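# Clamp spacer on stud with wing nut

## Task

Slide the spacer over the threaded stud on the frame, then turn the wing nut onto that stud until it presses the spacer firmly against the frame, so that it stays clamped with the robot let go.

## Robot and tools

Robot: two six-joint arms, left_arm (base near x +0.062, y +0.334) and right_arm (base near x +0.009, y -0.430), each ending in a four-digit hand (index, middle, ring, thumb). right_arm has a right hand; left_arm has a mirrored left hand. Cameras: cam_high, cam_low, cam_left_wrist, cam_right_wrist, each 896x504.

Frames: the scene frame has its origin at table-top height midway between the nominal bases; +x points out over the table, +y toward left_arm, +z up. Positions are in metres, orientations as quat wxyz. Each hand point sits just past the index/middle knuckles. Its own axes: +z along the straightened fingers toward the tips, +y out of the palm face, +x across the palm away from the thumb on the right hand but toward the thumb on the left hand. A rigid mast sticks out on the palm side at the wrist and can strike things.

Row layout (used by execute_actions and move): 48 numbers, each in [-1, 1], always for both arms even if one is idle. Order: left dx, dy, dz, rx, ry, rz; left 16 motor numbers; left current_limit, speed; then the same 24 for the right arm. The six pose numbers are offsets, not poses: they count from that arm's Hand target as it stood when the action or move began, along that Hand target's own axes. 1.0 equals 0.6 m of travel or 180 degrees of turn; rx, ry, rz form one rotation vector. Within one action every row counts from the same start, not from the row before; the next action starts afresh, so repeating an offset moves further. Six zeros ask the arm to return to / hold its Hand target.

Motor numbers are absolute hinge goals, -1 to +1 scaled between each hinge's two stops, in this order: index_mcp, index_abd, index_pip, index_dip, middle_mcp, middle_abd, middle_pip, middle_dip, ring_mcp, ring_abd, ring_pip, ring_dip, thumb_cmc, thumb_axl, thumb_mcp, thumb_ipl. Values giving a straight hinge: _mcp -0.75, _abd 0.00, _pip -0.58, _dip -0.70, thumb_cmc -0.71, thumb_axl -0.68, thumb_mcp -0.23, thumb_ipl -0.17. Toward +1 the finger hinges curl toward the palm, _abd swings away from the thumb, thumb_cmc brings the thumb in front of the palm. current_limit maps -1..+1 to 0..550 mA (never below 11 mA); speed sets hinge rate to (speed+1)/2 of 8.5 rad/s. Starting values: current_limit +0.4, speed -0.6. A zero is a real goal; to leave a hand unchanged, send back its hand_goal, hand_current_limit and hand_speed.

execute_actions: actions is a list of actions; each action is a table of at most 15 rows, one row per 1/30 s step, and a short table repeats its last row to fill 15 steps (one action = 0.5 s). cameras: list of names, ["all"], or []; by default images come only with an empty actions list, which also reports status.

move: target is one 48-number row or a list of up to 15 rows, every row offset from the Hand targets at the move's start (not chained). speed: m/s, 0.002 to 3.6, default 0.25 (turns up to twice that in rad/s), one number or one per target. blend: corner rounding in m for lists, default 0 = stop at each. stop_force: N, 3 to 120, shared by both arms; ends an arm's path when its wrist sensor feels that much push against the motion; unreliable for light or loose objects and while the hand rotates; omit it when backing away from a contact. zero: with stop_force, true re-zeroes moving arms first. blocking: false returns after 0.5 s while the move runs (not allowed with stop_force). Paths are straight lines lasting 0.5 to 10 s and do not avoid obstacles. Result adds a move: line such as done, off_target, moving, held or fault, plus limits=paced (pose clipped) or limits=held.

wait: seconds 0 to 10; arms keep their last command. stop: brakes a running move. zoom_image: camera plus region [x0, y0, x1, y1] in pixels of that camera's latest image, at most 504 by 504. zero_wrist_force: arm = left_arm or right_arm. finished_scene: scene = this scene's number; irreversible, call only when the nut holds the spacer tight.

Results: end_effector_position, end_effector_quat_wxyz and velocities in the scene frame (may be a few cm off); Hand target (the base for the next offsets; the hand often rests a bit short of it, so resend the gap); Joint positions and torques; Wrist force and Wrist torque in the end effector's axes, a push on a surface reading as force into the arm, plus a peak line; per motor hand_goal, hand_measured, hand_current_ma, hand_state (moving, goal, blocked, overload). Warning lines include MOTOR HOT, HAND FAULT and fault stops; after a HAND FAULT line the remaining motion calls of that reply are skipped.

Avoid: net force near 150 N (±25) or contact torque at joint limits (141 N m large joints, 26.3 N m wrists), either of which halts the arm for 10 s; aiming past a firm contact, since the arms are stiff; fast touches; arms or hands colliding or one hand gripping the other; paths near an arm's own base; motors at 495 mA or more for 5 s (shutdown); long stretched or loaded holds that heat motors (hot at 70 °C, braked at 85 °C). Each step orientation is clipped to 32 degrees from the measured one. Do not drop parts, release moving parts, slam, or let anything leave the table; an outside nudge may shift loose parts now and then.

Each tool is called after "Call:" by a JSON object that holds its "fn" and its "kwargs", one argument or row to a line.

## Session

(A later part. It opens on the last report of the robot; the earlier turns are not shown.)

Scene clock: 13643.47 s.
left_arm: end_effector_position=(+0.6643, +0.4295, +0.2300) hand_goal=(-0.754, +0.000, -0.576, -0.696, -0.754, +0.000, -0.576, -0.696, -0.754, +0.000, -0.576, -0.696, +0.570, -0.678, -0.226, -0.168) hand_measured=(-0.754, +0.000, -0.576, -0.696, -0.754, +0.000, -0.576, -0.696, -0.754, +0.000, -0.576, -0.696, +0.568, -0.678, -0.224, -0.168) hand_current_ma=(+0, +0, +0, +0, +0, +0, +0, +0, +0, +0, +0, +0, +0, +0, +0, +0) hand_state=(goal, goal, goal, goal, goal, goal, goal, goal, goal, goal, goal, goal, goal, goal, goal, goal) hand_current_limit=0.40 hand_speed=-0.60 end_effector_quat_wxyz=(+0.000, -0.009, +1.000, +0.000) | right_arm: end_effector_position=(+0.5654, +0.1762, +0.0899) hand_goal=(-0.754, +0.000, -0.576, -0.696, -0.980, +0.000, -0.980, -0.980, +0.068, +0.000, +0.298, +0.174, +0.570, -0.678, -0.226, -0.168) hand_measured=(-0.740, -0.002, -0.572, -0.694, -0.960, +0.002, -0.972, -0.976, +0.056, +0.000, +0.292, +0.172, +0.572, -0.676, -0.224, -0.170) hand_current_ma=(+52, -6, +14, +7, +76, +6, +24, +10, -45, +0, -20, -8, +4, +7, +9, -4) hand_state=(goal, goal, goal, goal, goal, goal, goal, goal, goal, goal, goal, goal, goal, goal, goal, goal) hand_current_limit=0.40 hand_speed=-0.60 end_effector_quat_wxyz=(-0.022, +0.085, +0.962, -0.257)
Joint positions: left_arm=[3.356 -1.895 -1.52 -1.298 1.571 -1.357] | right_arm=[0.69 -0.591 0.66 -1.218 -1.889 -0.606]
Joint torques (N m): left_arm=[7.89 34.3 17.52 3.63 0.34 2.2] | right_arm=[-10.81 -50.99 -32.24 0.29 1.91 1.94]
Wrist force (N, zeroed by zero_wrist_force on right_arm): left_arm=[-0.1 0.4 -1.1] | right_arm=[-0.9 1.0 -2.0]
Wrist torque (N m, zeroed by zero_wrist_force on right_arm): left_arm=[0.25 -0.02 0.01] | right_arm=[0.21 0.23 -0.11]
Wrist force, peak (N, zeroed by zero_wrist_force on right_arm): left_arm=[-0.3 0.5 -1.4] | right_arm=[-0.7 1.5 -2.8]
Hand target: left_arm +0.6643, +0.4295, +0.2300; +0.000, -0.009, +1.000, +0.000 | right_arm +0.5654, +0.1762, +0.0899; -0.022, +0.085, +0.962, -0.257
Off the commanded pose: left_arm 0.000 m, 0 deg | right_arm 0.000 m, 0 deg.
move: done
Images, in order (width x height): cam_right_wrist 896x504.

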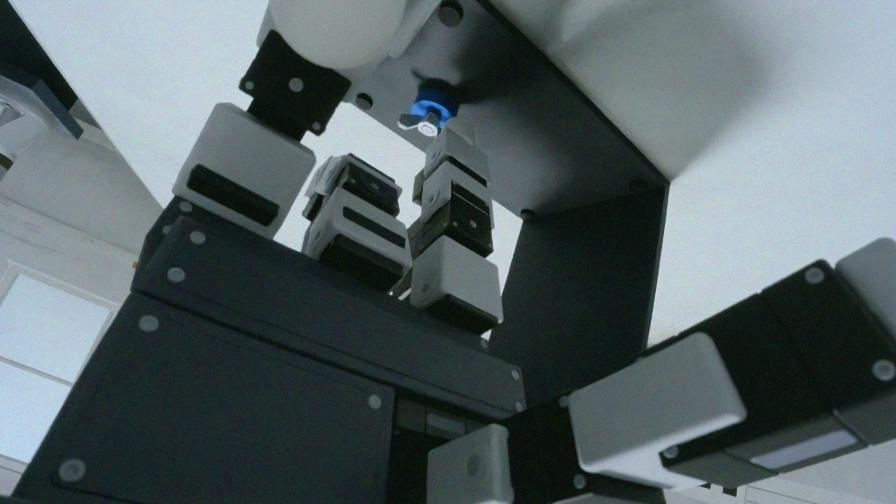

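Call:
{"fn": "move", "kwargs": {
  "target": [
    [0,0,0,0,0,0,-0.754,0,-0.576,-0.696,-0.754,0,-0.576,-0.696,-0.754,0,-0.576,-0.696,0.571,-0.678,-0.226,-0.168,0.4,-0.6,0,0.0087,-0.005,0,0,0,-0.754,0,-0.576,-0.696,-0.98,0,-0.98,-0.98,0.068,0,0.299,0.174,0.571,-0.678,-0.226,-0.168,0.4,-0.6],
    [0,0,0,0,0,0,-0.754,0,-0.576,-0.696,-0.754,0,-0.576,-0.696,-0.754,0,-0.576,-0.696,0.571,-0.678,-0.226,-0.168,0.4,-0.6,0,-0.011,-0.0457,0,0,0,-0.754,0,-0.576,-0.696,-0.98,0,-0.98,-0.98,0.068,0,0.299,0.174,0.571,-0.678,-0.226,-0.168,0.4,-0.6],
    [0,0,0,0,0,0,-0.754,0,-0.576,-0.696,-0.754,0,-0.576,-0.696,-0.754,0,-0.576,-0.696,0.571,-0.678,-0.226,-0.168,0.4,-0.6,0.1977,-0.1261,0.0209,0,-0.16667,-0.28868,-0.754,0,-0.576,-0.696,-0.98,0,-0.98,-0.98,0.068,0,0.299,0.174,0.571,-0.678,-0.226,-0.168,0.4,-0.6],
    [0,0,0,0,0,0,-0.754,0,-0.576,-0.696,-0.754,0,-0.576,-0.696,-0.754,0,-0.576,-0.696,0.571,-0.678,-0.226,-0.168,0.4,-0.6,0.181,-0.3297,0.1383,0,-0.33333,-0.57735,-0.754,0,-0.576,-0.696,-0.98,0,-0.98,-0.98,0.068,0,0.299,0.174,0.571,-0.678,-0.226,-0.168,0.4,-0.6],
    [0,0,0,0,0,0,-0.754,0,-0.576,-0.696,-0.754,0,-0.576,-0.696,-0.754,0,-0.576,-0.696,0.571,-0.678,-0.226,-0.168,0.4,-0.6,0.0698,-0.4103,0.1849,0,-0.43056,-0.74574,-0.754,0,-0.576,-0.696,-0.98,0,-0.98,-0.98,0.068,0,0.299,0.174,0.571,-0.678,-0.226,-0.168,0.4,-0.6],
    [0,0,0,0,0,0,-0.754,0,-0.576,-0.696,-0.754,0,-0.576,-0.696,-0.754,0,-0.576,-0.696,0.571,-0.678,-0.226,-0.168,0.4,-0.6,0.0698,-0.38697,0.22534,0,-0.43056,-0.74574,-0.754,0,-0.576,-0.696,-0.98,0,-0.98,-0.98,0.068,0,0.299,0.174,0.571,-0.678,-0.226,-0.168,0.4,-0.6]
  ],
  "speed": [0.06,0.12,0.35,0.35,0.35,0.08],
  "blend": [0.001,0.004,0.01,0.01,0.003,0],
  "cameras": []
}}

Call:
{"fn": "move", "kwargs": {
  "target": [
    [0,0,0,0,0,0,-0.754,0,-0.576,-0.696,-0.754,0,-0.576,-0.696,-0.754,0,-0.576,-0.696,0.571,-0.678,-0.226,-0.168,0.4,-0.6,-0.00133,-0.00606,0.0035,0,0,0,-0.754,0,-0.576,-0.696,-0.98,0,-0.98,-0.98,0.068,0,0.299,0.174,0.571,-0.678,-0.226,-0.168,0.4,-0.6],
    [0,0,0,0,0,0,-0.754,0,-0.576,-0.696,-0.754,0,-0.576,-0.696,-0.754,0,-0.576,-0.696,0.571,-0.678,-0.226,-0.168,0.4,-0.6,-0.0902,-0.01644,0.00949,0,0.06151,0.10653,-0.754,0,-0.576,-0.696,-0.98,0,-0.98,-0.98,0.068,0,0.299,0.174,0.571,-0.678,-0.226,-0.168,0.4,-0.6],
    [0,0,0,0,0,0,-0.754,0,-0.576,-0.696,-0.754,0,-0.576,-0.696,-0.754,0,-0.576,-0.696,0.571,-0.678,-0.226,-0.168,0.4,-0.6,-0.16745,-0.05494,0.03172,0,0.12302,0.21307,-0.754,0,-0.576,-0.696,-0.98,0,-0.98,-0.98,0.068,0,0.299,0.174,0.571,-0.678,-0.226,-0.168,0.4,-0.6],
    [0,0,0,0,0,0,-0.754,0,-0.576,-0.696,-0.754,0,-0.576,-0.696,-0.754,0,-0.576,-0.696,0.571,-0.678,-0.226,-0.168,0.4,-0.6,-0.22177,-0.11553,0.0667,0,0.18452,0.3196,-0.754,0,-0.576,-0.696,-0.98,0,-0.98,-0.98,0.068,0,0.299,0.174,0.571,-0.678,-0.226,-0.168,0.4,-0.6],
    [0,0,0,0,0,0,-0.754,0,-0.576,-0.696,-0.754,0,-0.576,-0.696,-0.754,0,-0.576,-0.696,0.571,-0.678,-0.226,-0.168,0.4,-0.6,-0.24542,-0.18896,0.10909,0,0.24603,0.42614,-0.754,0,-0.576,-0.696,-0.98,0,-0.98,-0.98,0.068,0,0.299,0.174,0.571,-0.678,-0.226,-0.168,0.4,-0.6],
    [0,0,0,0,0,0,-0.754,0,-0.576,-0.696,-0.754,0,-0.576,-0.696,-0.754,0,-0.576,-0.696,0.571,-0.678,-0.226,-0.168,0.4,-0.6,-0.23527,-0.2642,0.15253,0,0.30754,0.53267,-0.754,0,-0.576,-0.696,-0.98,0,-0.98,-0.98,0.068,0,0.299,0.174,0.571,-0.678,-0.226,-0.168,0.4,-0.6],
    [0,0,0,0,0,0,-0.754,0,-0.576,-0.696,-0.754,0,-0.576,-0.696,-0.754,0,-0.576,-0.696,0.571,-0.678,-0.226,-0.168,0.4,-0.6,-0.19323,-0.33009,0.19058,0,0.36905,0.6392,-0.754,0,-0.576,-0.696,-0.98,0,-0.98,-0.98,0.068,0,0.299,0.174,0.571,-0.678,-0.226,-0.168,0.4,-0.6],
    [0,0,0,0,0,0,-0.754,0,-0.576,-0.696,-0.754,0,-0.576,-0.696,-0.754,0,-0.576,-0.696,0.571,-0.678,-0.226,-0.168,0.4,-0.6,-0.12593,-0.377,0.21766,0,0.43056,0.74574,-0.754,0,-0.576,-0.696,-0.98,0,-0.98,-0.98,0.068,0,0.299,0.174,0.571,-0.678,-0.226,-0.168,0.4,-0.6]
  ],
  "speed": [0.04,0.25,0.25,0.25,0.25,0.25,0.25,0.25],
  "blend": [0.001,0.003,0.003,0.003,0.003,0.003,0.003,0],
  "cameras": ["cam_right_wrist"]
}}

Call:
{"fn": "zoom_image", "kwargs": {
  "camera": "cam_right_wrist",
  "region": [386, 40, 496, 150]
}}

Call:
{"fn": "move", "kwargs": {
  "target": [
    [0,0,0,0,0,0,-0.754,0,-0.576,-0.696,-0.754,0,-0.576,-0.696,-0.754,0,-0.576,-0.696,0.571,-0.678,-0.226,-0.168,0.4,-0.6,0,0.0087,-0.005,0,0,0,-0.754,0,-0.576,-0.696,-0.98,0,-0.98,-0.98,0.068,0,0.299,0.174,0.571,-0.678,-0.226,-0.168,0.4,-0.6],
    [0,0,0,0,0,0,-0.754,0,-0.576,-0.696,-0.754,0,-0.576,-0.696,-0.754,0,-0.576,-0.696,0.571,-0.678,-0.226,-0.168,0.4,-0.6,0,-0.011,-0.0457,0,0,0,-0.754,0,-0.576,-0.696,-0.98,0,-0.98,-0.98,0.068,0,0.299,0.174,0.571,-0.678,-0.226,-0.168,0.4,-0.6],
    [0,0,0,0,0,0,-0.754,0,-0.576,-0.696,-0.754,0,-0.576,-0.696,-0.754,0,-0.576,-0.696,0.571,-0.678,-0.226,-0.168,0.4,-0.6,0.1977,-0.1261,0.0209,0,-0.16667,-0.28868,-0.754,0,-0.576,-0.696,-0.98,0,-0.98,-0.98,0.068,0,0.299,0.174,0.571,-0.678,-0.226,-0.168,0.4,-0.6],
    [0,0,0,0,0,0,-0.754,0,-0.576,-0.696,-0.754,0,-0.576,-0.696,-0.754,0,-0.576,-0.696,0.571,-0.678,-0.226,-0.168,0.4,-0.6,0.181,-0.3297,0.1383,0,-0.33333,-0.57735,-0.754,0,-0.576,-0.696,-0.98,0,-0.98,-0.98,0.068,0,0.299,0.174,0.571,-0.678,-0.226,-0.168,0.4,-0.6],
    [0,0,0,0,0,0,-0.754,0,-0.576,-0.696,-0.754,0,-0.576,-0.696,-0.754,0,-0.576,-0.696,0.571,-0.678,-0.226,-0.168,0.4,-0.6,0.0698,-0.4103,0.1849,0,-0.43056,-0.74574,-0.754,0,-0.576,-0.696,-0.98,0,-0.98,-0.98,0.068,0,0.299,0.174,0.571,-0.678,-0.226,-0.168,0.4,-0.6],
    [0,0,0,0,0,0,-0.754,0,-0.576,-0.696,-0.754,0,-0.576,-0.696,-0.754,0,-0.576,-0.696,0.571,-0.678,-0.226,-0.168,0.4,-0.6,0.0698,-0.38739,0.22462,0,-0.43056,-0.74574,-0.754,0,-0.576,-0.696,-0.98,0,-0.98,-0.98,0.068,0,0.299,0.174,0.571,-0.678,-0.226,-0.168,0.4,-0.6]
  ],
  "speed": [0.06,0.12,0.35,0.35,0.35,0.08],
  "blend": [0.001,0.004,0.01,0.01,0.003,0],
  "cameras": ["cam_right_wrist"]
}}

Call:
{"fn": "zoom_image", "kwargs": {
  "camera": "cam_right_wrist",
  "region": [386, 40, 496, 150]
}}

Call:
{"fn": "move", "kwargs": {
  "target": [
    [0,0,0,0,0,0,-0.754,0,-0.576,-0.696,-0.754,0,-0.576,-0.696,-0.754,0,-0.576,-0.696,0.571,-0.678,-0.226,-0.168,0.4,-0.6,-0.00133,-0.00606,0.0035,0,0,0,-0.754,0,-0.576,-0.696,-0.98,0,-0.98,-0.98,0.068,0,0.299,0.174,0.571,-0.678,-0.226,-0.168,0.4,-0.6],
    [0,0,0,0,0,0,-0.754,0,-0.576,-0.696,-0.754,0,-0.576,-0.696,-0.754,0,-0.576,-0.696,0.571,-0.678,-0.226,-0.168,0.4,-0.6,-0.0902,-0.01644,0.00949,0,0.06151,0.10653,-0.754,0,-0.576,-0.696,-0.98,0,-0.98,-0.98,0.068,0,0.299,0.174,0.571,-0.678,-0.226,-0.168,0.4,-0.6],
    [0,0,0,0,0,0,-0.754,0,-0.576,-0.696,-0.754,0,-0.576,-0.696,-0.754,0,-0.576,-0.696,0.571,-0.678,-0.226,-0.168,0.4,-0.6,-0.16745,-0.05494,0.03172,0,0.12302,0.21307,-0.754,0,-0.576,-0.696,-0.98,0,-0.98,-0.98,0.068,0,0.299,0.174,0.571,-0.678,-0.226,-0.168,0.4,-0.6],
    [0,0,0,0,0,0,-0.754,0,-0.576,-0.696,-0.754,0,-0.576,-0.696,-0.754,0,-0.576,-0.696,0.571,-0.678,-0.226,-0.168,0.4,-0.6,-0.22177,-0.11553,0.0667,0,0.18452,0.3196,-0.754,0,-0.576,-0.696,-0.98,0,-0.98,-0.98,0.068,0,0.299,0.174,0.571,-0.678,-0.226,-0.168,0.4,-0.6],
    [0,0,0,0,0,0,-0.754,0,-0.576,-0.696,-0.754,0,-0.576,-0.696,-0.754,0,-0.576,-0.696,0.571,-0.678,-0.226,-0.168,0.4,-0.6,-0.24542,-0.18896,0.10909,0,0.24603,0.42614,-0.754,0,-0.576,-0.696,-0.98,0,-0.98,-0.98,0.068,0,0.299,0.174,0.571,-0.678,-0.226,-0.168,0.4,-0.6],
    [0,0,0,0,0,0,-0.754,0,-0.576,-0.696,-0.754,0,-0.576,-0.696,-0.754,0,-0.576,-0.696,0.571,-0.678,-0.226,-0.168,0.4,-0.6,-0.23527,-0.2642,0.15253,0,0.30754,0.53267,-0.754,0,-0.576,-0.696,-0.98,0,-0.98,-0.98,0.068,0,0.299,0.174,0.571,-0.678,-0.226,-0.168,0.4,-0.6],
    [0,0,0,0,0,0,-0.754,0,-0.576,-0.696,-0.754,0,-0.576,-0.696,-0.754,0,-0.576,-0.696,0.571,-0.678,-0.226,-0.168,0.4,-0.6,-0.19323,-0.33009,0.19058,0,0.36905,0.6392,-0.754,0,-0.576,-0.696,-0.98,0,-0.98,-0.98,0.068,0,0.299,0.174,0.571,-0.678,-0.226,-0.168,0.4,-0.6],
    [0,0,0,0,0,0,-0.754,0,-0.576,-0.696,-0.754,0,-0.576,-0.696,-0.754,0,-0.576,-0.696,0.571,-0.678,-0.226,-0.168,0.4,-0.6,-0.12593,-0.377,0.21766,0,0.43056,0.74574,-0.754,0,-0.576,-0.696,-0.98,0,-0.98,-0.98,0.068,0,0.299,0.174,0.571,-0.678,-0.226,-0.168,0.4,-0.6]
  ],
  "speed": [0.04,0.25,0.25,0.25,0.25,0.25,0.25,0.25],
  "blend": [0.001,0.003,0.003,0.003,0.003,0.003,0.003,0],
  "cameras": ["cam_right_wrist"]
}}

Call:
{"fn": "zoom_image", "kwargs": {
  "camera": "cam_right_wrist",
  "region": [386, 40, 496, 150]
}}

Scene clock: 13701.73 s.
left_arm: end_effector_position=(+0.6643, +0.4295, +0.2300) hand_goal=(-0.754, +0.000, -0.576, -0.696, -0.754, +0.000, -0.576, -0.696, -0.754, +0.000, -0.576, -0.696, +0.570, -0.678, -0.226, -0.168) hand_measured=(-0.754, +0.000, -0.576, -0.696, -0.754, +0.000, -0.576, -0.696, -0.754, +0.000, -0.576, -0.696, +0.568, -0.678, -0.224, -0.168) hand_current_ma=(+0, +0, +0, +0, +0, +0, +0, +0, +0, +0, +0, +0, +0, +0, +0, +0) hand_state=(goal, goal, goal, goal, goal, goal, goal, goal, goal, goal, goal, goal, goal, goal, goal, goal) hand_current_limit=0.40 hand_speed=-0.60 end_effector_quat_wxyz=(+0.000, -0.009, +1.000, +0.000) | right_arm: end_effector_position=(+0.4771, -0.0810, +0.0888) hand_goal=(-0.754, +0.000, -0.576, -0.696, -0.980, +0.000, -0.980, -0.980, +0.068, +0.000, +0.298, +0.174, +0.570, -0.678, -0.226, -0.168) hand_measured=(-0.740, -0.002, -0.572, -0.694, -0.960, +0.002, -0.972, -0.976, +0.056, +0.000, +0.292, +0.172, +0.572, -0.676, -0.224, -0.170) hand_current_ma=(+52, -6, +14, +7, +76, +6, +24, +10, -44, +0, -20, -8, +4, +7, +9, -4) hand_state=(goal, goal, goal, goal, goal, goal, goal, goal, goal, goal, goal, goal, goal, goal, goal, goal) hand_current_limit=0.40 hand_speed=-0.60 end_effector_quat_wxyz=(-0.247, +0.921, -0.291, +0.079)
Joint positions: left_arm=[3.356 -1.895 -1.52 -1.298 1.571 -1.357] | right_arm=[0.306 -1.185 1.94 -2.765 -1.275 -3.698]
Joint torques (N m): left_arm=[8.36 34.41 17.27 3.56 0.32 2.27] | right_arm=[-11.04 -27.41 -7.49 -4.98 2.84 -2.07]
Wrist force (N, zeroed by zero_wrist_force on right_arm): left_arm=[0.0 0.3 -0.9] | right_arm=[-0.8 1.1 -1.7]
Wrist torque (N m, zeroed by zero_wrist_force on right_arm): left_arm=[0.23 -0.03 0.01] | right_arm=[0.18 0.17 0.03]
Wrist force, peak (N, zeroed by zero_wrist_force on right_arm): left_arm=[0.1 0.4 -1.4] | right_arm=[-0.9 2.2 -2.2]
Hand target: left_arm +0.6643, +0.4295, +0.2300; +0.000, -0.009, +1.000, +0.000 | right_arm +0.4771, -0.0810, +0.0887; -0.247, +0.921, -0.291, +0.079
Off the commanded pose: left_arm 0.000 m, 0 deg | right_arm 0.000 m, 0 deg.
move: done
No camera images: "cameras" was empty.

Scene clock: 13708.10 s.
left_arm: end_effector_position=(+0.6643, +0.4295, +0.2300) hand_goal=(-0.754, +0.000, -0.576, -0.696, -0.754, +0.000, -0.576, -0.696, -0.754, +0.000, -0.576, -0.696, +0.570, -0.678, -0.226, -0.168) hand_measured=(-0.754, +0.000, -0.576, -0.696, -0.754, +0.000, -0.576, -0.696, -0.754, +0.000, -0.576, -0.696, +0.568, -0.678, -0.224, -0.168) hand_current_ma=(+0, +0, +0, +0, +0, +0, +0, +0, +0, +0, +0, +0, +0, +0, +0, +0) hand_state=(goal, goal, goal, goal, goal, goal, goal, goal, goal, goal, goal, goal, goal, goal, goal, goal) hand_current_limit=0.40 hand_speed=-0.60 end_effector_quat_wxyz=(+0.000, -0.009, +1.000, +0.000) | right_arm: end_effector_position=(+0.5654, +0.1761, +0.0889) hand_goal=(-0.754, +0.000, -0.576, -0.696, -0.980, +0.000, -0.980, -0.980, +0.068, +0.000, +0.298, +0.174, +0.570, -0.678, -0.226, -0.168) hand_measured=(-0.740, -0.002, -0.572, -0.694, -0.960, +0.002, -0.972, -0.976, +0.056, +0.000, +0.292, +0.172, +0.572, -0.676, -0.224, -0.170) hand_current_ma=(+50, -8, +13, +7, +76, +6, +24, +10, -44, +0, -20, -8, +4, +7, +9, -4) hand_state=(goal, goal, goal, goal, goal, goal, goal, goal, goal, goal, goal, goal, goal, goal, goal, goal) hand_current_limit=0.40 hand_speed=-0.60 end_effector_quat_wxyz=(-0.022, +0.085, +0.962, -0.257)
Joint positions: left_arm=[3.356 -1.895 -1.52 -1.298 1.571 -1.357] | right_arm=[0.69 -0.591 0.662 -1.22 -1.889 -0.606]
Joint torques (N m): left_arm=[8.4 34.12 17.59 3.56 0.44 2.3] | right_arm=[-10.74 -50.14 -32.64 0.5 2.05 1.9]
Wrist force (N, zeroed by zero_wrist_force on right_arm): left_arm=[-0.2 0.6 -1.0] | right_arm=[-0.7 1.4 -1.9]
Wrist torque (N m, zeroed by zero_wrist_force on right_arm): left_arm=[0.26 0.00 -0.01] | right_arm=[0.25 0.19 -0.08]
Wrist force, peak (N, zeroed by zero_wrist_force on right_arm): left_arm=[-0.1 0.5 -1.3] | right_arm=[-1.4 1.7 -4.5]
Hand target: left_arm +0.6643, +0.4295, +0.2300; +0.000, -0.009, +1.000, +0.000 | right_arm +0.5655, +0.1761, +0.0889; -0.022, +0.085, +0.962, -0.257
Off the commanded pose: left_arm 0.000 m, 0 deg | right_arm 0.000 m, 0 deg.
move: done
Images, in order (width x height): cam_right_wrist 896x504.

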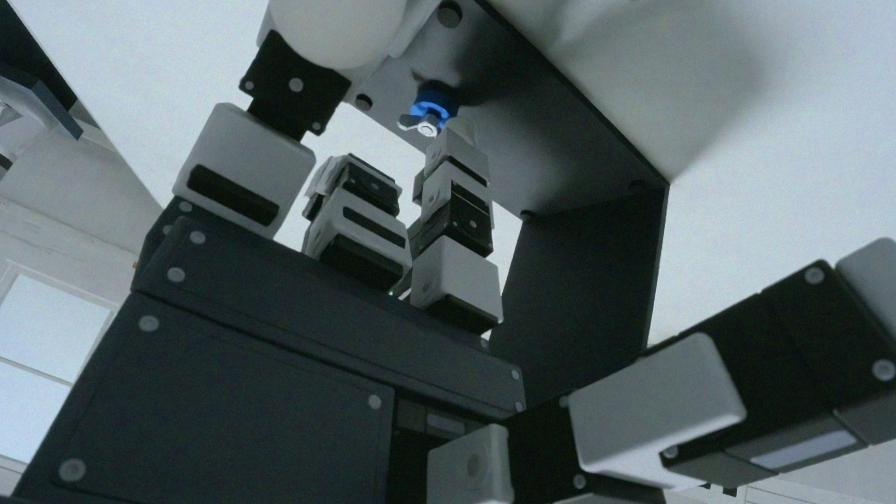

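Scaled by 4.582.

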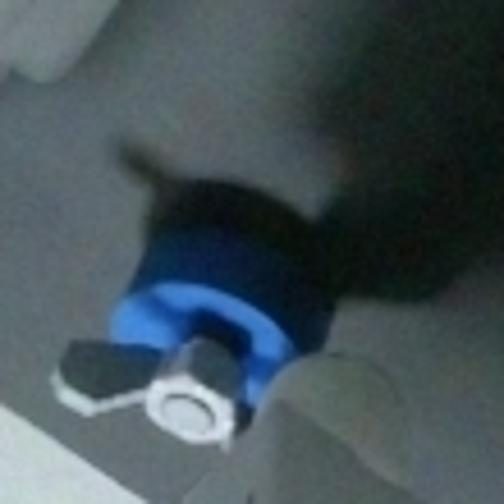

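Scene clock: 13713.33 s.
left_arm: end_effector_position=(+0.6643, +0.4295, +0.2300) hand_goal=(-0.754, +0.000, -0.576, -0.696, -0.754, +0.000, -0.576, -0.696, -0.754, +0.000, -0.576, -0.696, +0.570, -0.678, -0.226, -0.168) hand_measured=(-0.754, +0.000, -0.576, -0.696, -0.754, +0.000, -0.576, -0.696, -0.754, +0.000, -0.576, -0.696, +0.568, -0.678, -0.224, -0.168) hand_current_ma=(+0, +0, +0, +0, +0, +0, +0, +0, +0, +0, +0, +0, +0, +0, +0, +0) hand_state=(goal, goal, goal, goal, goal, goal, goal, goal, goal, goal, goal, goal, goal, goal, goal, goal) hand_current_limit=0.40 hand_speed=-0.60 end_effector_quat_wxyz=(+0.000, -0.009, +1.000, +0.000) | right_arm: end_effector_position=(+0.4771, -0.0810, +0.0884) hand_goal=(-0.754, +0.000, -0.576, -0.696, -0.980, +0.000, -0.980, -0.980, +0.068, +0.000, +0.298, +0.174, +0.570, -0.678, -0.226, -0.168) hand_measured=(-0.740, -0.002, -0.572, -0.694, -0.960, +0.002, -0.972, -0.976, +0.056, +0.000, +0.292, +0.172, +0.572, -0.676, -0.224, -0.170) hand_current_ma=(+50, -7, +13, +7, +76, +6, +24, +10, -44, +0, -20, -8, +4, +7, +9, -4) hand_state=(goal, goal, goal, goal, goal, goal, goal, goal, goal, goal, goal, goal, goal, goal, goal, goal) hand_current_limit=0.40 hand_speed=-0.60 end_effector_quat_wxyz=(-0.247, +0.921, -0.291, +0.079)
Joint positions: left_arm=[3.356 -1.895 -1.52 -1.298 1.571 -1.357] | right_arm=[0.306 -1.184 1.94 -2.766 -1.275 -3.698]
Joint torques (N m): left_arm=[8.31 34.04 17.65 3.62 0.36 2.17] | right_arm=[-10.83 -26.99 -7.8 -4.98 2.8 -2.09]
Wrist force (N, zeroed by zero_wrist_force on right_arm): left_arm=[-0.1 0.4 -1.3] | right_arm=[-0.8 1.4 -1.9]
Wrist torque (N m, zeroed by zero_wrist_force on right_arm): left_arm=[0.27 -0.02 0.01] | right_arm=[0.24 0.19 0.04]
Wrist force, peak (N, zeroed by zero_wrist_force on right_arm): left_arm=[-0.1 0.4 -1.3] | right_arm=[-0.9 2.3 -2.3]
Hand target: left_arm +0.6643, +0.4295, +0.2300; +0.000, -0.009, +1.000, +0.000 | right_arm +0.4771, -0.0810, +0.0882; -0.247, +0.921, -0.291, +0.079
Off the commanded pose: left_arm 0.000 m, 0 deg | right_arm 0.000 m, 0 deg.
move: done
Images, in order (width x height): cam_right_wrist 896x504.

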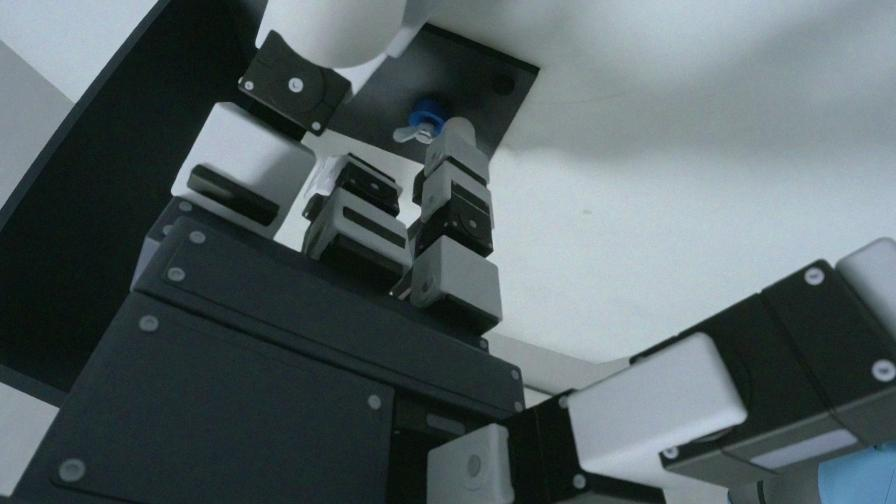

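Scaled by 4.582.

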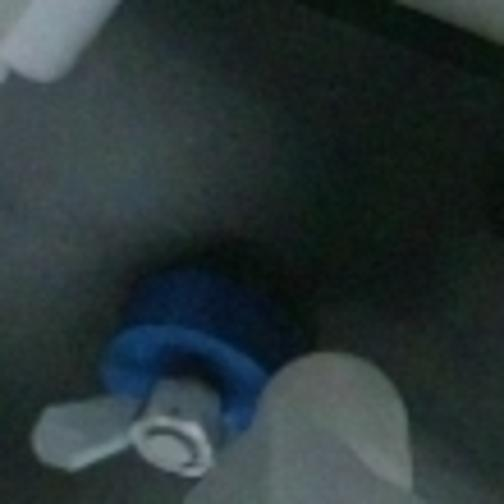

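Scene clock: 13719.70 s.
left_arm: end_effector_position=(+0.6643, +0.4295, +0.2300) hand_goal=(-0.754, +0.000, -0.576, -0.696, -0.754, +0.000, -0.576, -0.696, -0.754, +0.000, -0.576, -0.696, +0.570, -0.678, -0.226, -0.168) hand_measured=(-0.754, +0.000, -0.576, -0.696, -0.754, +0.000, -0.576, -0.696, -0.754, +0.000, -0.576, -0.696, +0.568, -0.678, -0.224, -0.168) hand_current_ma=(+0, +0, +0, +0, +0, +0, +0, +0, +0, +0, +0, +0, +0, +0, +0, +0) hand_state=(goal, goal, goal, goal, goal, goal, goal, goal, goal, goal, goal, goal, goal, goal, goal, goal) hand_current_limit=0.40 hand_speed=-0.60 end_effector_quat_wxyz=(+0.000, -0.009, +1.000, +0.000) | right_arm: end_effector_position=(+0.5654, +0.1761, +0.0884) hand_goal=(-0.754, +0.000, -0.576, -0.696, -0.980, +0.000, -0.980, -0.980, +0.068, +0.000, +0.298, +0.174, +0.570, -0.678, -0.226, -0.168) hand_measured=(-0.740, -0.002, -0.572, -0.694, -0.960, +0.002, -0.972, -0.976, +0.056, +0.000, +0.292, +0.172, +0.572, -0.676, -0.224, -0.170) hand_current_ma=(+49, -8, +12, +7, +76, +6, +24, +10, -44, +0, -20, -8, +4, +7, +9, -4) hand_state=(goal, goal, goal, goal, goal, goal, goal, goal, goal, goal, goal, goal, goal, goal, goal, goal) hand_current_limit=0.40 hand_speed=-0.60 end_effector_quat_wxyz=(-0.022, +0.085, +0.962, -0.257)
Joint positions: left_arm=[3.356 -1.895 -1.52 -1.298 1.571 -1.357] | right_arm=[0.69 -0.59 0.663 -1.222 -1.889 -0.606]
Joint torques (N m): left_arm=[7.93 33.78 17.35 3.55 0.32 2.17] | right_arm=[-11.2 -50.57 -33.08 0.56 1.97 2]
Wrist force (N, zeroed by zero_wrist_force on right_arm): left_arm=[0.0 0.5 -0.8] | right_arm=[-0.8 1.6 -2.1]
Wrist torque (N m, zeroed by zero_wrist_force on right_arm): left_arm=[0.23 -0.02 0.01] | right_arm=[0.29 0.22 -0.09]
Wrist force, peak (N, zeroed by zero_wrist_force on right_arm): left_arm=[-0.2 0.4 -1.3] | right_arm=[-1.5 1.3 -6.2]
Hand target: left_arm +0.6643, +0.4295, +0.2300; +0.000, -0.009, +1.000, +0.000 | right_arm +0.5655, +0.1761, +0.0884; -0.022, +0.085, +0.962, -0.257
Off the commanded pose: left_arm 0.000 m, 0 deg | right_arm 0.000 m, 0 deg.
move: done
Images, in order (width x height): cam_right_wrist 896x504.

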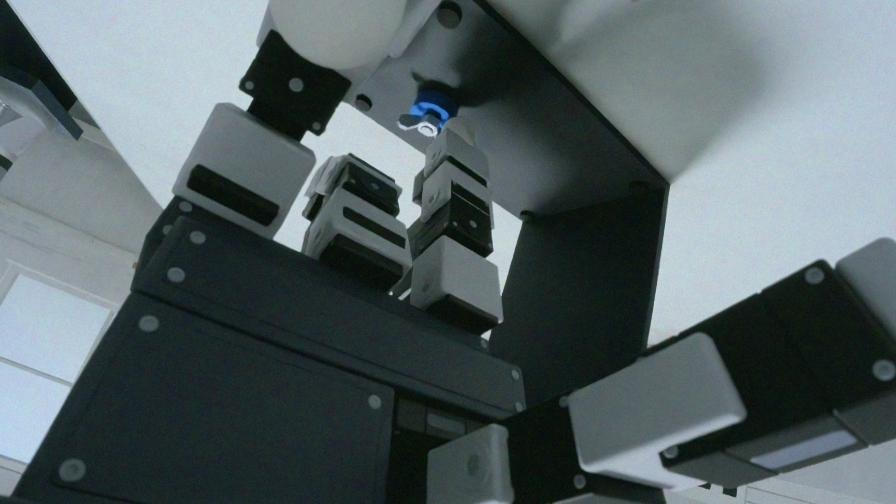

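Scaled by 4.582.

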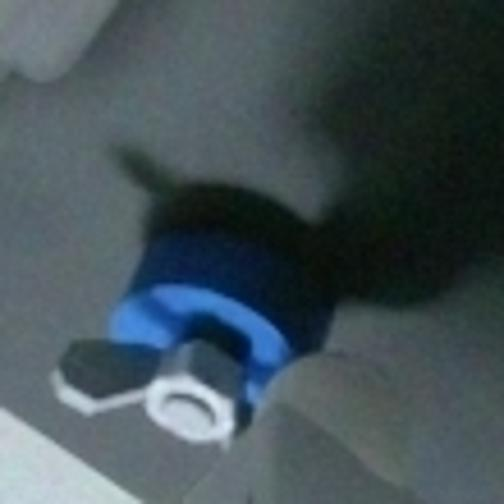

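Call:
{"fn": "move", "kwargs": {
  "target": [
    [0,0,0,0,0,0,-0.754,0,-0.576,-0.696,-0.754,0,-0.576,-0.696,-0.754,0,-0.576,-0.696,0.571,-0.678,-0.226,-0.168,0.4,-0.6,0,0.0087,-0.005,0,0,0,-0.754,0,-0.576,-0.696,-0.98,0,-0.98,-0.98,0.068,0,0.299,0.174,0.571,-0.678,-0.226,-0.168,0.4,-0.6],
    [0,0,0,0,0,0,-0.754,0,-0.576,-0.696,-0.754,0,-0.576,-0.696,-0.754,0,-0.576,-0.696,0.571,-0.678,-0.226,-0.168,0.4,-0.6,0,-0.011,-0.0457,0,0,0,-0.754,0,-0.576,-0.696,-0.98,0,-0.98,-0.98,0.068,0,0.299,0.174,0.571,-0.678,-0.226,-0.168,0.4,-0.6],
    [0,0,0,0,0,0,-0.754,0,-0.576,-0.696,-0.754,0,-0.576,-0.696,-0.754,0,-0.576,-0.696,0.571,-0.678,-0.226,-0.168,0.4,-0.6,0.1977,-0.1261,0.0209,0,-0.16667,-0.28868,-0.754,0,-0.576,-0.696,-0.98,0,-0.98,-0.98,0.068,0,0.299,0.174,0.571,-0.678,-0.226,-0.168,0.4,-0.6],
    [0,0,0,0,0,0,-0.754,0,-0.576,-0.696,-0.754,0,-0.576,-0.696,-0.754,0,-0.576,-0.696,0.571,-0.678,-0.226,-0.168,0.4,-0.6,0.181,-0.3297,0.1383,0,-0.33333,-0.57735,-0.754,0,-0.576,-0.696,-0.98,0,-0.98,-0.98,0.068,0,0.299,0.174,0.571,-0.678,-0.226,-0.168,0.4,-0.6],
    [0,0,0,0,0,0,-0.754,0,-0.576,-0.696,-0.754,0,-0.576,-0.696,-0.754,0,-0.576,-0.696,0.571,-0.678,-0.226,-0.168,0.4,-0.6,0.0698,-0.4103,0.1849,0,-0.43056,-0.74574,-0.754,0,-0.576,-0.696,-0.98,0,-0.98,-0.98,0.068,0,0.299,0.174,0.571,-0.678,-0.226,-0.168,0.4,-0.6],
    [0,0,0,0,0,0,-0.754,0,-0.576,-0.696,-0.754,0,-0.576,-0.696,-0.754,0,-0.576,-0.696,0.571,-0.678,-0.226,-0.168,0.4,-0.6,0.0698,-0.3878,0.2239,0,-0.43056,-0.74574,-0.754,0,-0.576,-0.696,-0.98,0,-0.98,-0.98,0.068,0,0.299,0.174,0.571,-0.678,-0.226,-0.168,0.4,-0.6]
  ],
  "speed": [0.06,0.12,0.35,0.35,0.35,0.08],
  "blend": [0.001,0.004,0.01,0.01,0.003,0],
  "cameras": []
}}

Call:
{"fn": "move", "kwargs": {
  "target": [
    [0,0,0,0,0,0,-0.754,0,-0.576,-0.696,-0.754,0,-0.576,-0.696,-0.754,0,-0.576,-0.696,0.571,-0.678,-0.226,-0.168,0.4,-0.6,-0.00133,-0.00606,0.0035,0,0,0,-0.754,0,-0.576,-0.696,-0.98,0,-0.98,-0.98,0.068,0,0.299,0.174,0.571,-0.678,-0.226,-0.168,0.4,-0.6],
    [0,0,0,0,0,0,-0.754,0,-0.576,-0.696,-0.754,0,-0.576,-0.696,-0.754,0,-0.576,-0.696,0.571,-0.678,-0.226,-0.168,0.4,-0.6,-0.0902,-0.01644,0.00949,0,0.06151,0.10653,-0.754,0,-0.576,-0.696,-0.98,0,-0.98,-0.98,0.068,0,0.299,0.174,0.571,-0.678,-0.226,-0.168,0.4,-0.6]
  ],
  "speed": [0.04,0.25],
  "blend": [0.001,0],
  "cameras": []
}}

Call:
{"fn": "move", "kwargs": {
  "target": [0,0,0,0,0,0,-0.754,0,-0.576,-0.696,-0.754,0,-0.576,-0.696,-0.754,0,-0.576,-0.696,0.571,-0.678,-0.226,-0.168,0.4,-0.6,-0.08828,-0.01046,0.00604,0,0.06151,0.10653,-0.754,0,-0.576,-0.696,-0.98,0,-0.98,-0.98,0.068,0,0.299,0.174,0.571,-0.678,-0.226,-0.168,0.4,-0.6],
  "speed": 0.2,
  "cameras": []
}}

Call:
{"fn": "move", "kwargs": {
  "target": [0,0,0,0,0,0,-0.754,0,-0.576,-0.696,-0.754,0,-0.576,-0.696,-0.754,0,-0.576,-0.696,0.571,-0.678,-0.226,-0.168,0.4,-0.6,-0.08773,-0.01049,0.00606,0,0.06151,0.10653,-0.754,0,-0.576,-0.696,-0.98,0,-0.98,-0.98,0.068,0,0.299,0.174,0.571,-0.678,-0.226,-0.168,0.4,-0.6],
  "speed": 0.2,
  "cameras": []
}}

Call:
{"fn": "move", "kwargs": {
  "target": [0,0,0,0,0,0,-0.754,0,-0.576,-0.696,-0.754,0,-0.576,-0.696,-0.754,0,-0.576,-0.696,0.571,-0.678,-0.226,-0.168,0.4,-0.6,-0.08717,-0.01058,0.00611,0,0.06151,0.10653,-0.754,0,-0.576,-0.696,-0.98,0,-0.98,-0.98,0.068,0,0.299,0.174,0.571,-0.678,-0.226,-0.168,0.4,-0.6],
  "speed": 0.2,
  "cameras": []
}}

Call:
{"fn": "move", "kwargs": {
  "target": [0,0,0,0,0,0,-0.754,0,-0.576,-0.696,-0.754,0,-0.576,-0.696,-0.754,0,-0.576,-0.696,0.571,-0.678,-0.226,-0.168,0.4,-0.6,-0.08662,-0.01064,0.00614,0,0.06151,0.10653,-0.754,0,-0.576,-0.696,-0.98,0,-0.98,-0.98,0.068,0,0.299,0.174,0.571,-0.678,-0.226,-0.168,0.4,-0.6],
  "speed": 0.2,
  "cameras": []
}}

Call:
{"fn": "move", "kwargs": {
  "target": [0,0,0,0,0,0,-0.754,0,-0.576,-0.696,-0.754,0,-0.576,-0.696,-0.754,0,-0.576,-0.696,0.571,-0.678,-0.226,-0.168,0.4,-0.6,-0.08603,-0.01074,0.0062,0,0.06151,0.10653,-0.754,0,-0.576,-0.696,-0.98,0,-0.98,-0.98,0.068,0,0.299,0.174,0.571,-0.678,-0.226,-0.168,0.4,-0.6],
  "speed": 0.2,
  "cameras": []
}}

Call:
{"fn": "move", "kwargs": {
  "target": [0,0,0,0,0,0,-0.754,0,-0.576,-0.696,-0.754,0,-0.576,-0.696,-0.754,0,-0.576,-0.696,0.571,-0.678,-0.226,-0.168,0.4,-0.6,-0.08547,-0.01083,0.00625,0,0.06151,0.10653,-0.754,0,-0.576,-0.696,-0.98,0,-0.98,-0.98,0.068,0,0.299,0.174,0.571,-0.678,-0.226,-0.168,0.4,-0.6],
  "speed": 0.2,
  "cameras": ["cam_right_wrist"]
}}

Call:
{"fn": "zoom_image", "kwargs": {
  "camera": "cam_right_wrist",
  "region": [386, 40, 496, 150]
}}

Scene clock: 13828.00 s.
left_arm: end_effector_position=(+0.6643, +0.4295, +0.2300) hand_goal=(-0.754, +0.000, -0.576, -0.696, -0.754, +0.000, -0.576, -0.696, -0.754, +0.000, -0.576, -0.696, +0.570, -0.678, -0.226, -0.168) hand_measured=(-0.754, +0.000, -0.576, -0.696, -0.754, +0.000, -0.576, -0.696, -0.754, +0.000, -0.576, -0.696, +0.568, -0.678, -0.224, -0.168) hand_current_ma=(+0, +0, +0, +0, +0, +0, +0, +0, +0, +0, +0, +0, +0, +0, +0, +0) hand_state=(goal, goal, goal, goal, goal, goal, goal, goal, goal, goal, goal, goal, goal, goal, goal, goal) hand_current_limit=0.40 hand_speed=-0.60 end_effector_quat_wxyz=(+0.000, -0.009, +1.000, +0.000) | right_arm: end_effector_position=(+0.4771, -0.0811, +0.0884) hand_goal=(-0.754, +0.000, -0.576, -0.696, -0.980, +0.000, -0.980, -0.980, +0.068, +0.000, +0.298, +0.174, +0.570, -0.678, -0.226, -0.168) hand_measured=(-0.740, -0.002, -0.572, -0.694, -0.960, +0.002, -0.972, -0.976, +0.056, +0.000, +0.292, +0.172, +0.572, -0.676, -0.224, -0.170) hand_current_ma=(+49, -7, +12, +7, +76, +6, +24, +10, -44, +0, -20, -8, +4, +7, +9, -4) hand_state=(goal, goal, goal, goal, goal, goal, goal, goal, goal, goal, goal, goal, goal, goal, goal, goal) hand_current_limit=0.40 hand_speed=-0.60 end_effector_quat_wxyz=(-0.247, +0.921, -0.291, +0.079)
Joint positions: left_arm=[3.356 -1.895 -1.52 -1.298 1.571 -1.357] | right_arm=[0.306 -1.184 1.94 -2.766 -1.275 -3.698]
Joint torques (N m): left_arm=[8.47 34.08 16.16 3.67 0.34 2.22] | right_arm=[-11.7 -27.55 -7.96 -5.13 2.83 -1.97]
Wrist force (N, zeroed by zero_wrist_force on right_arm): left_arm=[0.0 0.4 -1.0] | right_arm=[-0.8 1.2 -1.9]
Wrist torque (N m, zeroed by zero_wrist_force on right_arm): left_arm=[0.25 -0.03 0.01] | right_arm=[0.21 0.18 0.03]
Wrist force, peak (N, zeroed by zero_wrist_force on right_arm): left_arm=[-0.1 0.6 -1.3] | right_arm=[-0.8 2.4 -2.7]
Hand target: left_arm +0.6643, +0.4295, +0.2300; +0.000, -0.009, +1.000, +0.000 | right_arm +0.4771, -0.0811, +0.0882; -0.247, +0.921, -0.291, +0.079
Off the commanded pose: left_arm 0.000 m, 0 deg | right_arm 0.000 m, 0 deg.
move: done
No camera images: "cameras" was empty.

Scene clock: 13829.63 s.
left_arm: end_effector_position=(+0.6643, +0.4295, +0.2300) hand_goal=(-0.754, +0.000, -0.576, -0.696, -0.754, +0.000, -0.576, -0.696, -0.754, +0.000, -0.576, -0.696, +0.570, -0.678, -0.226, -0.168) hand_measured=(-0.754, +0.000, -0.576, -0.696, -0.754, +0.000, -0.576, -0.696, -0.754, +0.000, -0.576, -0.696, +0.568, -0.678, -0.224, -0.168) hand_current_ma=(+0, +0, +0, +0, +0, +0, +0, +0, +0, +0, +0, +0, +0, +0, +0, +0) hand_state=(goal, goal, goal, goal, goal, goal, goal, goal, goal, goal, goal, goal, goal, goal, goal, goal) hand_current_limit=0.40 hand_speed=-0.60 end_effector_quat_wxyz=(+0.000, -0.009, +1.000, +0.000) | right_arm: end_effector_position=(+0.4394, -0.0406, +0.0882) hand_goal=(-0.754, +0.000, -0.576, -0.696, -0.980, +0.000, -0.980, -0.980, +0.068, +0.000, +0.298, +0.174, +0.570, -0.678, -0.226, -0.168) hand_measured=(-0.740, -0.002, -0.572, -0.694, -0.960, +0.002, -0.972, -0.976, +0.056, +0.000, +0.292, +0.172, +0.572, -0.676, -0.224, -0.170) hand_current_ma=(+49, -7, +12, +7, +76, +6, +24, +10, -44, +0, -20, -8, +4, +7, +9, -4) hand_state=(goal, goal, goal, goal, goal, goal, goal, goal, goal, goal, goal, goal, goal, goal, goal, goal) hand_current_limit=0.40 hand_speed=-0.60 end_effector_quat_wxyz=(-0.228, +0.848, -0.462, +0.124)
Joint positions: left_arm=[3.356 -1.895 -1.52 -1.298 1.571 -1.357] | right_arm=[0.426 -1.195 1.984 -2.881 -1.513 -3.243]
Joint torques (N m): left_arm=[8 33.31 16.98 3.73 0.33 2.4] | right_arm=[10.57 -39.5 -7.04 -5.02 -2.13 2.01]
Wrist force (N, zeroed by zero_wrist_force on right_arm): left_arm=[0.0 0.4 -1.0] | right_arm=[-0.6 1.3 -1.9]
Wrist torque (N m, zeroed by zero_wrist_force on right_arm): left_arm=[0.24 -0.02 0.01] | right_arm=[0.24 0.17 -0.09]
Wrist force, peak (N, zeroed by zero_wrist_force on right_arm): left_arm=[-0.1 0.4 -1.2] | right_arm=[-0.7 1.5 -2.2]
Hand target: left_arm +0.6643, +0.4295, +0.2300; +0.000, -0.009, +1.000, +0.000 | right_arm +0.4394, -0.0406, +0.0882; -0.228, +0.848, -0.463, +0.124
Off the commanded pose: left_arm 0.000 m, 0 deg | right_arm 0.000 m, 0 deg.
move: done
No camera images: "cameras" was empty.

Scene clock: 13831.33 s.
left_arm: end_effector_position=(+0.6643, +0.4295, +0.2300) hand_goal=(-0.754, +0.000, -0.576, -0.696, -0.754, +0.000, -0.576, -0.696, -0.754, +0.000, -0.576, -0.696, +0.570, -0.678, -0.226, -0.168) hand_measured=(-0.754, +0.000, -0.576, -0.696, -0.754, +0.000, -0.576, -0.696, -0.754, +0.000, -0.576, -0.696, +0.568, -0.678, -0.224, -0.168) hand_current_ma=(+0, +0, +0, +0, +0, +0, +0, +0, +0, +0, +0, +0, +0, +0, +0, +0) hand_state=(goal, goal, goal, goal, goal, goal, goal, goal, goal, goal, goal, goal, goal, goal, goal, goal) hand_current_limit=0.40 hand_speed=-0.60 end_effector_quat_wxyz=(+0.000, -0.009, +1.000, +0.000) | right_arm: end_effector_position=(+0.4169, +0.0078, +0.0882) hand_goal=(-0.754, +0.000, -0.576, -0.696, -0.980, +0.000, -0.980, -0.980, +0.068, +0.000, +0.298, +0.174, +0.570, -0.678, -0.226, -0.168) hand_measured=(-0.740, -0.002, -0.572, -0.694, -0.960, +0.002, -0.972, -0.976, +0.056, +0.000, +0.292, +0.172, +0.572, -0.676, -0.224, -0.170) hand_current_ma=(+49, -7, +12, +7, +76, +6, +24, +10, -44, +0, -20, -8, +4, +7, +9, -4) hand_state=(goal, goal, goal, goal, goal, goal, goal, goal, goal, goal, goal, goal, goal, goal, goal, goal) hand_current_limit=0.40 hand_speed=-0.60 end_effector_quat_wxyz=(-0.200, +0.743, -0.617, +0.166)
Joint positions: left_arm=[3.356 -1.895 -1.52 -1.298 1.571 -1.357] | right_arm=[0.559 -1.174 1.94 -2.827 -1.768 -2.788]
Joint torques (N m): left_arm=[8.26 33.6 17.1 3.64 0.47 2.22] | right_arm=[9.94 -27.55 -28.63 -0.88 -2.38 2.04]
Wrist force (N, zeroed by zero_wrist_force on right_arm): left_arm=[-0.2 0.5 -1.1] | right_arm=[-0.7 1.0 -1.9]
Wrist torque (N m, zeroed by zero_wrist_force on right_arm): left_arm=[0.26 0.00 -0.01] | right_arm=[0.19 0.16 -0.10]
Wrist force, peak (N, zeroed by zero_wrist_force on right_arm): left_arm=[0.0 0.5 -1.2] | right_arm=[-0.7 1.6 -2.3]
Hand target: left_arm +0.6643, +0.4295, +0.2300; +0.000, -0.009, +1.000, +0.000 | right_arm +0.4168, +0.0078, +0.0882; -0.200, +0.743, -0.617, +0.166
Off the commanded pose: left_arm 0.000 m, 0 deg | right_arm 0.000 m, 0 deg.
move: done
No camera images: "cameras" was empty.

Scene clock: 13833.03 s.
left_arm: end_effector_position=(+0.6643, +0.4295, +0.2300) hand_goal=(-0.754, +0.000, -0.576, -0.696, -0.754, +0.000, -0.576, -0.696, -0.754, +0.000, -0.576, -0.696, +0.570, -0.678, -0.226, -0.168) hand_measured=(-0.754, +0.000, -0.576, -0.696, -0.754, +0.000, -0.576, -0.696, -0.754, +0.000, -0.576, -0.696, +0.568, -0.678, -0.224, -0.168) hand_current_ma=(+0, +0, +0, +0, +0, +0, +0, +0, +0, +0, +0, +0, +0, +0, +0, +0) hand_state=(goal, goal, goal, goal, goal, goal, goal, goal, goal, goal, goal, goal, goal, goal, goal, goal) hand_current_limit=0.40 hand_speed=-0.60 end_effector_quat_wxyz=(+0.000, -0.009, +1.000, +0.000) | right_arm: end_effector_position=(+0.4143, +0.0609, +0.0882) hand_goal=(-0.754, +0.000, -0.576, -0.696, -0.980, +0.000, -0.980, -0.980, +0.068, +0.000, +0.298, +0.174, +0.570, -0.678, -0.226, -0.168) hand_measured=(-0.740, -0.002, -0.572, -0.694, -0.960, +0.002, -0.972, -0.976, +0.056, +0.000, +0.292, +0.172, +0.572, -0.676, -0.224, -0.170) hand_current_ma=(+49, -7, +12, +7, +76, +6, +24, +10, -44, +0, -20, -8, +4, +7, +9, -4) hand_state=(goal, goal, goal, goal, goal, goal, goal, goal, goal, goal, goal, goal, goal, goal, goal, goal) hand_current_limit=0.40 hand_speed=-0.60 end_effector_quat_wxyz=(+0.164, -0.611, +0.748, -0.201)
Joint positions: left_arm=[3.356 -1.895 -1.52 -1.298 1.571 -1.357] | right_arm=[0.67 -1.119 1.808 -2.605 -1.974 -2.312]
Joint torques (N m): left_arm=[8.38 34.11 16.94 3.61 0.41 2.27] | right_arm=[9.48 -30.79 -29.47 -0.92 -2.55 2.27]
Wrist force (N, zeroed by zero_wrist_force on right_arm): left_arm=[0.1 0.3 -1.2] | right_arm=[-0.9 1.7 -1.8]
Wrist torque (N m, zeroed by zero_wrist_force on right_arm): left_arm=[0.25 -0.05 0.02] | right_arm=[0.29 0.20 -0.10]
Wrist force, peak (N, zeroed by zero_wrist_force on right_arm): left_arm=[-0.2 0.8 -1.1] | right_arm=[-1.1 1.9 -1.9]
Hand target: left_arm +0.6643, +0.4295, +0.2300; +0.000, -0.009, +1.000, +0.000 | right_arm +0.4143, +0.0609, +0.0882; +0.164, -0.611, +0.748, -0.201
Off the commanded pose: left_arm 0.000 m, 0 deg | right_arm 0.000 m, 0 deg.
move: done
No camera images: "cameras" was empty.

Scene clock: 13834.73 s.
left_arm: end_effector_position=(+0.6643, +0.4295, +0.2300) hand_goal=(-0.754, +0.000, -0.576, -0.696, -0.754, +0.000, -0.576, -0.696, -0.754, +0.000, -0.576, -0.696, +0.570, -0.678, -0.226, -0.168) hand_measured=(-0.754, +0.000, -0.576, -0.696, -0.754, +0.000, -0.576, -0.696, -0.754, +0.000, -0.576, -0.696, +0.568, -0.678, -0.224, -0.168) hand_current_ma=(+0, +0, +0, +0, +0, +0, +0, +0, +0, +0, +0, +0, +0, +0, +0, +0) hand_state=(goal, goal, goal, goal, goal, goal, goal, goal, goal, goal, goal, goal, goal, goal, goal, goal) hand_current_limit=0.40 hand_speed=-0.60 end_effector_quat_wxyz=(+0.000, -0.009, +1.000, +0.000) | right_arm: end_effector_position=(+0.4319, +0.1107, +0.0882) hand_goal=(-0.754, +0.000, -0.576, -0.696, -0.980, +0.000, -0.980, -0.980, +0.068, +0.000, +0.298, +0.174, +0.570, -0.678, -0.226, -0.168) hand_measured=(-0.740, -0.002, -0.572, -0.694, -0.960, +0.002, -0.972, -0.976, +0.056, +0.000, +0.292, +0.172, +0.572, -0.676, -0.224, -0.170) hand_current_ma=(+49, -7, +12, +7, +76, +6, +24, +10, -44, +0, -20, -8, +4, +7, +9, -4) hand_state=(goal, goal, goal, goal, goal, goal, goal, goal, goal, goal, goal, goal, goal, goal, goal, goal) hand_current_limit=0.40 hand_speed=-0.60 end_effector_quat_wxyz=(+0.123, -0.456, +0.851, -0.228)
Joint positions: left_arm=[3.356 -1.895 -1.52 -1.298 1.571 -1.357] | right_arm=[0.735 -1.033 1.599 -2.264 -2.081 -1.823]
Joint torques (N m): left_arm=[8.14 33.73 17.02 3.58 0.35 2.25] | right_arm=[10.41 -35.23 -30.78 -0.74 -2.82 1.95]
Wrist force (N, zeroed by zero_wrist_force on right_arm): left_arm=[0.2 0.3 -1.0] | right_arm=[-1.1 1.5 -2.1]
Wrist torque (N m, zeroed by zero_wrist_force on right_arm): left_arm=[0.24 -0.06 0.03] | right_arm=[0.26 0.25 -0.12]
Wrist force, peak (N, zeroed by zero_wrist_force on right_arm): left_arm=[0.0 0.4 -1.3] | right_arm=[-1.0 1.7 -2.3]
Hand target: left_arm +0.6643, +0.4295, +0.2300; +0.000, -0.009, +1.000, +0.000 | right_arm +0.4319, +0.1107, +0.0882; +0.123, -0.456, +0.852, -0.228
Off the commanded pose: left_arm 0.000 m, 0 deg | right_arm 0.000 m, 0 deg.
move: done
No camera images: "cameras" was empty.

Scene clock: 13836.43 s.
left_arm: end_effector_position=(+0.6643, +0.4295, +0.2300) hand_goal=(-0.754, +0.000, -0.576, -0.696, -0.754, +0.000, -0.576, -0.696, -0.754, +0.000, -0.576, -0.696, +0.570, -0.678, -0.226, -0.168) hand_measured=(-0.754, +0.000, -0.576, -0.696, -0.754, +0.000, -0.576, -0.696, -0.754, +0.000, -0.576, -0.696, +0.568, -0.678, -0.224, -0.168) hand_current_ma=(+0, +0, +0, +0, +0, +0, +0, +0, +0, +0, +0, +0, +0, +0, +0, +0) hand_state=(goal, goal, goal, goal, goal, goal, goal, goal, goal, goal, goal, goal, goal, goal, goal, goal) hand_current_limit=0.40 hand_speed=-0.60 end_effector_quat_wxyz=(+0.000, -0.009, +1.000, +0.000) | right_arm: end_effector_position=(+0.4668, +0.1498, +0.0883) hand_goal=(-0.754, +0.000, -0.576, -0.696, -0.980, +0.000, -0.980, -0.980, +0.068, +0.000, +0.298, +0.174, +0.570, -0.678, -0.226, -0.168) hand_measured=(-0.740, -0.002, -0.572, -0.694, -0.960, +0.002, -0.972, -0.976, +0.056, +0.000, +0.292, +0.172, +0.572, -0.676, -0.224, -0.170) hand_current_ma=(+49, -7, +12, +7, +76, +6, +24, +10, -44, +0, -20, -8, +4, +7, +9, -4) hand_state=(goal, goal, goal, goal, goal, goal, goal, goal, goal, goal, goal, goal, goal, goal, goal, goal) hand_current_limit=0.40 hand_speed=-0.60 end_effector_quat_wxyz=(+0.077, -0.284, +0.923, -0.247)
Joint positions: left_arm=[3.356 -1.895 -1.52 -1.298 1.571 -1.357] | right_arm=[0.753 -0.912 1.328 -1.882 -2.085 -1.357]
Joint torques (N m): left_arm=[8.43 34.13 17.48 3.68 0.34 2.2] | right_arm=[9.76 -40.08 -31.12 -0.29 1.62 1.99]
Wrist force (N, zeroed by zero_wrist_force on right_arm): left_arm=[-0.1 0.4 -1.0] | right_arm=[-1.0 1.1 -2.2]
Wrist torque (N m, zeroed by zero_wrist_force on right_arm): left_arm=[0.26 -0.02 0.01] | right_arm=[0.23 0.23 -0.11]
Wrist force, peak (N, zeroed by zero_wrist_force on right_arm): left_arm=[-0.1 0.6 -1.1] | right_arm=[-0.9 1.8 -2.2]
Hand target: left_arm +0.6643, +0.4295, +0.2300; +0.000, -0.009, +1.000, +0.000 | right_arm +0.4669, +0.1499, +0.0883; +0.077, -0.284, +0.923, -0.247
Off the commanded pose: left_arm 0.000 m, 0 deg | right_arm 0.000 m, 0 deg.
move: done
No camera images: "cameras" was empty.

Scene clock: 13838.13 s.
left_arm: end_effector_position=(+0.6643, +0.4295, +0.2300) hand_goal=(-0.754, +0.000, -0.576, -0.696, -0.754, +0.000, -0.576, -0.696, -0.754, +0.000, -0.576, -0.696, +0.570, -0.678, -0.226, -0.168) hand_measured=(-0.754, +0.000, -0.576, -0.696, -0.754, +0.000, -0.576, -0.696, -0.754, +0.000, -0.576, -0.696, +0.568, -0.678, -0.224, -0.168) hand_current_ma=(+0, +0, +0, +0, +0, +0, +0, +0, +0, +0, +0, +0, +0, +0, +0, +0) hand_state=(goal, goal, goal, goal, goal, goal, goal, goal, goal, goal, goal, goal, goal, goal, goal, goal) hand_current_limit=0.40 hand_speed=-0.60 end_effector_quat_wxyz=(+0.000, -0.009, +1.000, +0.000) | right_arm: end_effector_position=(+0.5137, +0.1727, +0.0884) hand_goal=(-0.754, +0.000, -0.576, -0.696, -0.980, +0.000, -0.980, -0.980, +0.068, +0.000, +0.298, +0.174, +0.570, -0.678, -0.226, -0.168) hand_measured=(-0.740, -0.002, -0.572, -0.694, -0.960, +0.002, -0.972, -0.976, +0.056, +0.000, +0.292, +0.172, +0.572, -0.676, -0.224, -0.170) hand_current_ma=(+49, -7, +12, +7, +76, +6, +24, +10, -44, +0, -20, -8, +4, +7, +9, -4) hand_state=(goal, goal, goal, goal, goal, goal, goal, goal, goal, goal, goal, goal, goal, goal, goal, goal) hand_current_limit=0.40 hand_speed=-0.60 end_effector_quat_wxyz=(+0.028, -0.101, +0.961, -0.257)
Joint positions: left_arm=[3.356 -1.895 -1.52 -1.298 1.571 -1.357] | right_arm=[0.735 -0.761 1.012 -1.528 -2.011 -0.951]
Joint torques (N m): left_arm=[8.39 33.27 17.28 3.48 0.34 2.21] | right_arm=[-11.2 -45.89 -32.41 0.01 1.73 2.15]
Wrist force (N, zeroed by zero_wrist_force on right_arm): left_arm=[0.0 0.6 -1.0] | right_arm=[-0.9 1.5 -1.8]
Wrist torque (N m, zeroed by zero_wrist_force on right_arm): left_arm=[0.26 -0.03 0.01] | right_arm=[0.24 0.22 -0.13]
Wrist force, peak (N, zeroed by zero_wrist_force on right_arm): left_arm=[-0.1 0.4 -1.3] | right_arm=[-1.3 2.1 -3.0]
Hand target: left_arm +0.6643, +0.4295, +0.2300; +0.000, -0.009, +1.000, +0.000 | right_arm +0.5137, +0.1727, +0.0884; +0.028, -0.101, +0.961, -0.257
Off the commanded pose: left_arm 0.000 m, 0 deg | right_arm 0.000 m, 0 deg.
move: done
No camera images: "cameras" was empty.

Scene clock: 13839.90 s.
left_arm: end_effector_position=(+0.6643, +0.4295, +0.2300) hand_goal=(-0.754, +0.000, -0.576, -0.696, -0.754, +0.000, -0.576, -0.696, -0.754, +0.000, -0.576, -0.696, +0.570, -0.678, -0.226, -0.168) hand_measured=(-0.754, +0.000, -0.576, -0.696, -0.754, +0.000, -0.576, -0.696, -0.754, +0.000, -0.576, -0.696, +0.568, -0.678, -0.224, -0.168) hand_current_ma=(+0, +0, +0, +0, +0, +0, +0, +0, +0, +0, +0, +0, +0, +0, +0, +0) hand_state=(goal, goal, goal, goal, goal, goal, goal, goal, goal, goal, goal, goal, goal, goal, goal, goal) hand_current_limit=0.40 hand_speed=-0.60 end_effector_quat_wxyz=(+0.000, -0.009, +1.000, +0.000) | right_arm: end_effector_position=(+0.5654, +0.1761, +0.0884) hand_goal=(-0.754, +0.000, -0.576, -0.696, -0.980, +0.000, -0.980, -0.980, +0.068, +0.000, +0.298, +0.174, +0.570, -0.678, -0.226, -0.168) hand_measured=(-0.742, -0.002, -0.572, -0.694, -0.960, +0.002, -0.972, -0.976, +0.056, +0.000, +0.292, +0.172, +0.572, -0.676, -0.224, -0.170) hand_current_ma=(+46, -8, +11, +7, +76, +6, +24, +10, -44, +0, -20, -8, +4, +7, +9, -4) hand_state=(goal, goal, goal, goal, goal, goal, goal, goal, goal, goal, goal, goal, goal, goal, goal, goal) hand_current_limit=0.40 hand_speed=-0.60 end_effector_quat_wxyz=(-0.022, +0.085, +0.962, -0.257)
Joint positions: left_arm=[3.356 -1.895 -1.52 -1.298 1.571 -1.357] | right_arm=[0.69 -0.59 0.663 -1.222 -1.889 -0.606]
Joint torques (N m): left_arm=[8.95 33.98 17.41 3.56 0.4 2.25] | right_arm=[-10.97 -51.17 -32 0.34 2.02 1.88]
Wrist force (N, zeroed by zero_wrist_force on right_arm): left_arm=[-0.1 0.4 -1.1] | right_arm=[-0.5 1.6 -2.0]
Wrist torque (N m, zeroed by zero_wrist_force on right_arm): left_arm=[0.25 -0.01 0.00] | right_arm=[0.28 0.18 -0.07]
Wrist force, peak (N, zeroed by zero_wrist_force on right_arm): left_arm=[-0.2 0.4 -1.2] | right_arm=[-1.7 1.7 -4.6]
Hand target: left_arm +0.6643, +0.4295, +0.2300; +0.000, -0.009, +1.000, +0.000 | right_arm +0.5655, +0.1761, +0.0884; -0.022, +0.085, +0.962, -0.258
Off the commanded pose: left_arm 0.000 m, 0 deg | right_arm 0.000 m, 0 deg.
move: done
Images, in order (width x height): cam_right_wrist 896x504.

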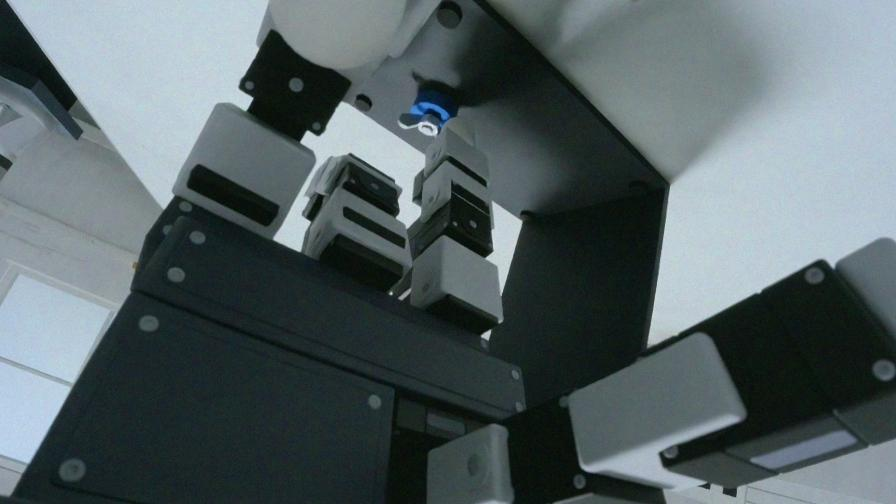

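Scaled by 4.582.

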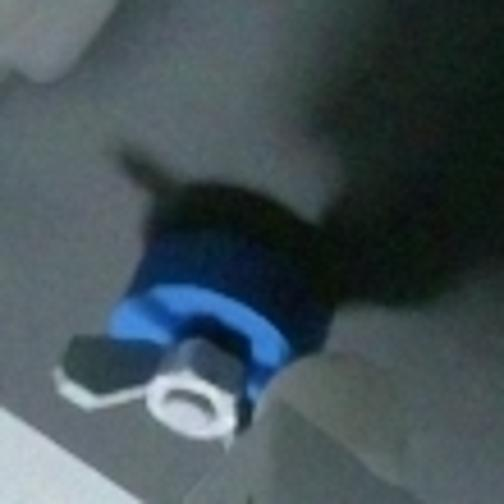

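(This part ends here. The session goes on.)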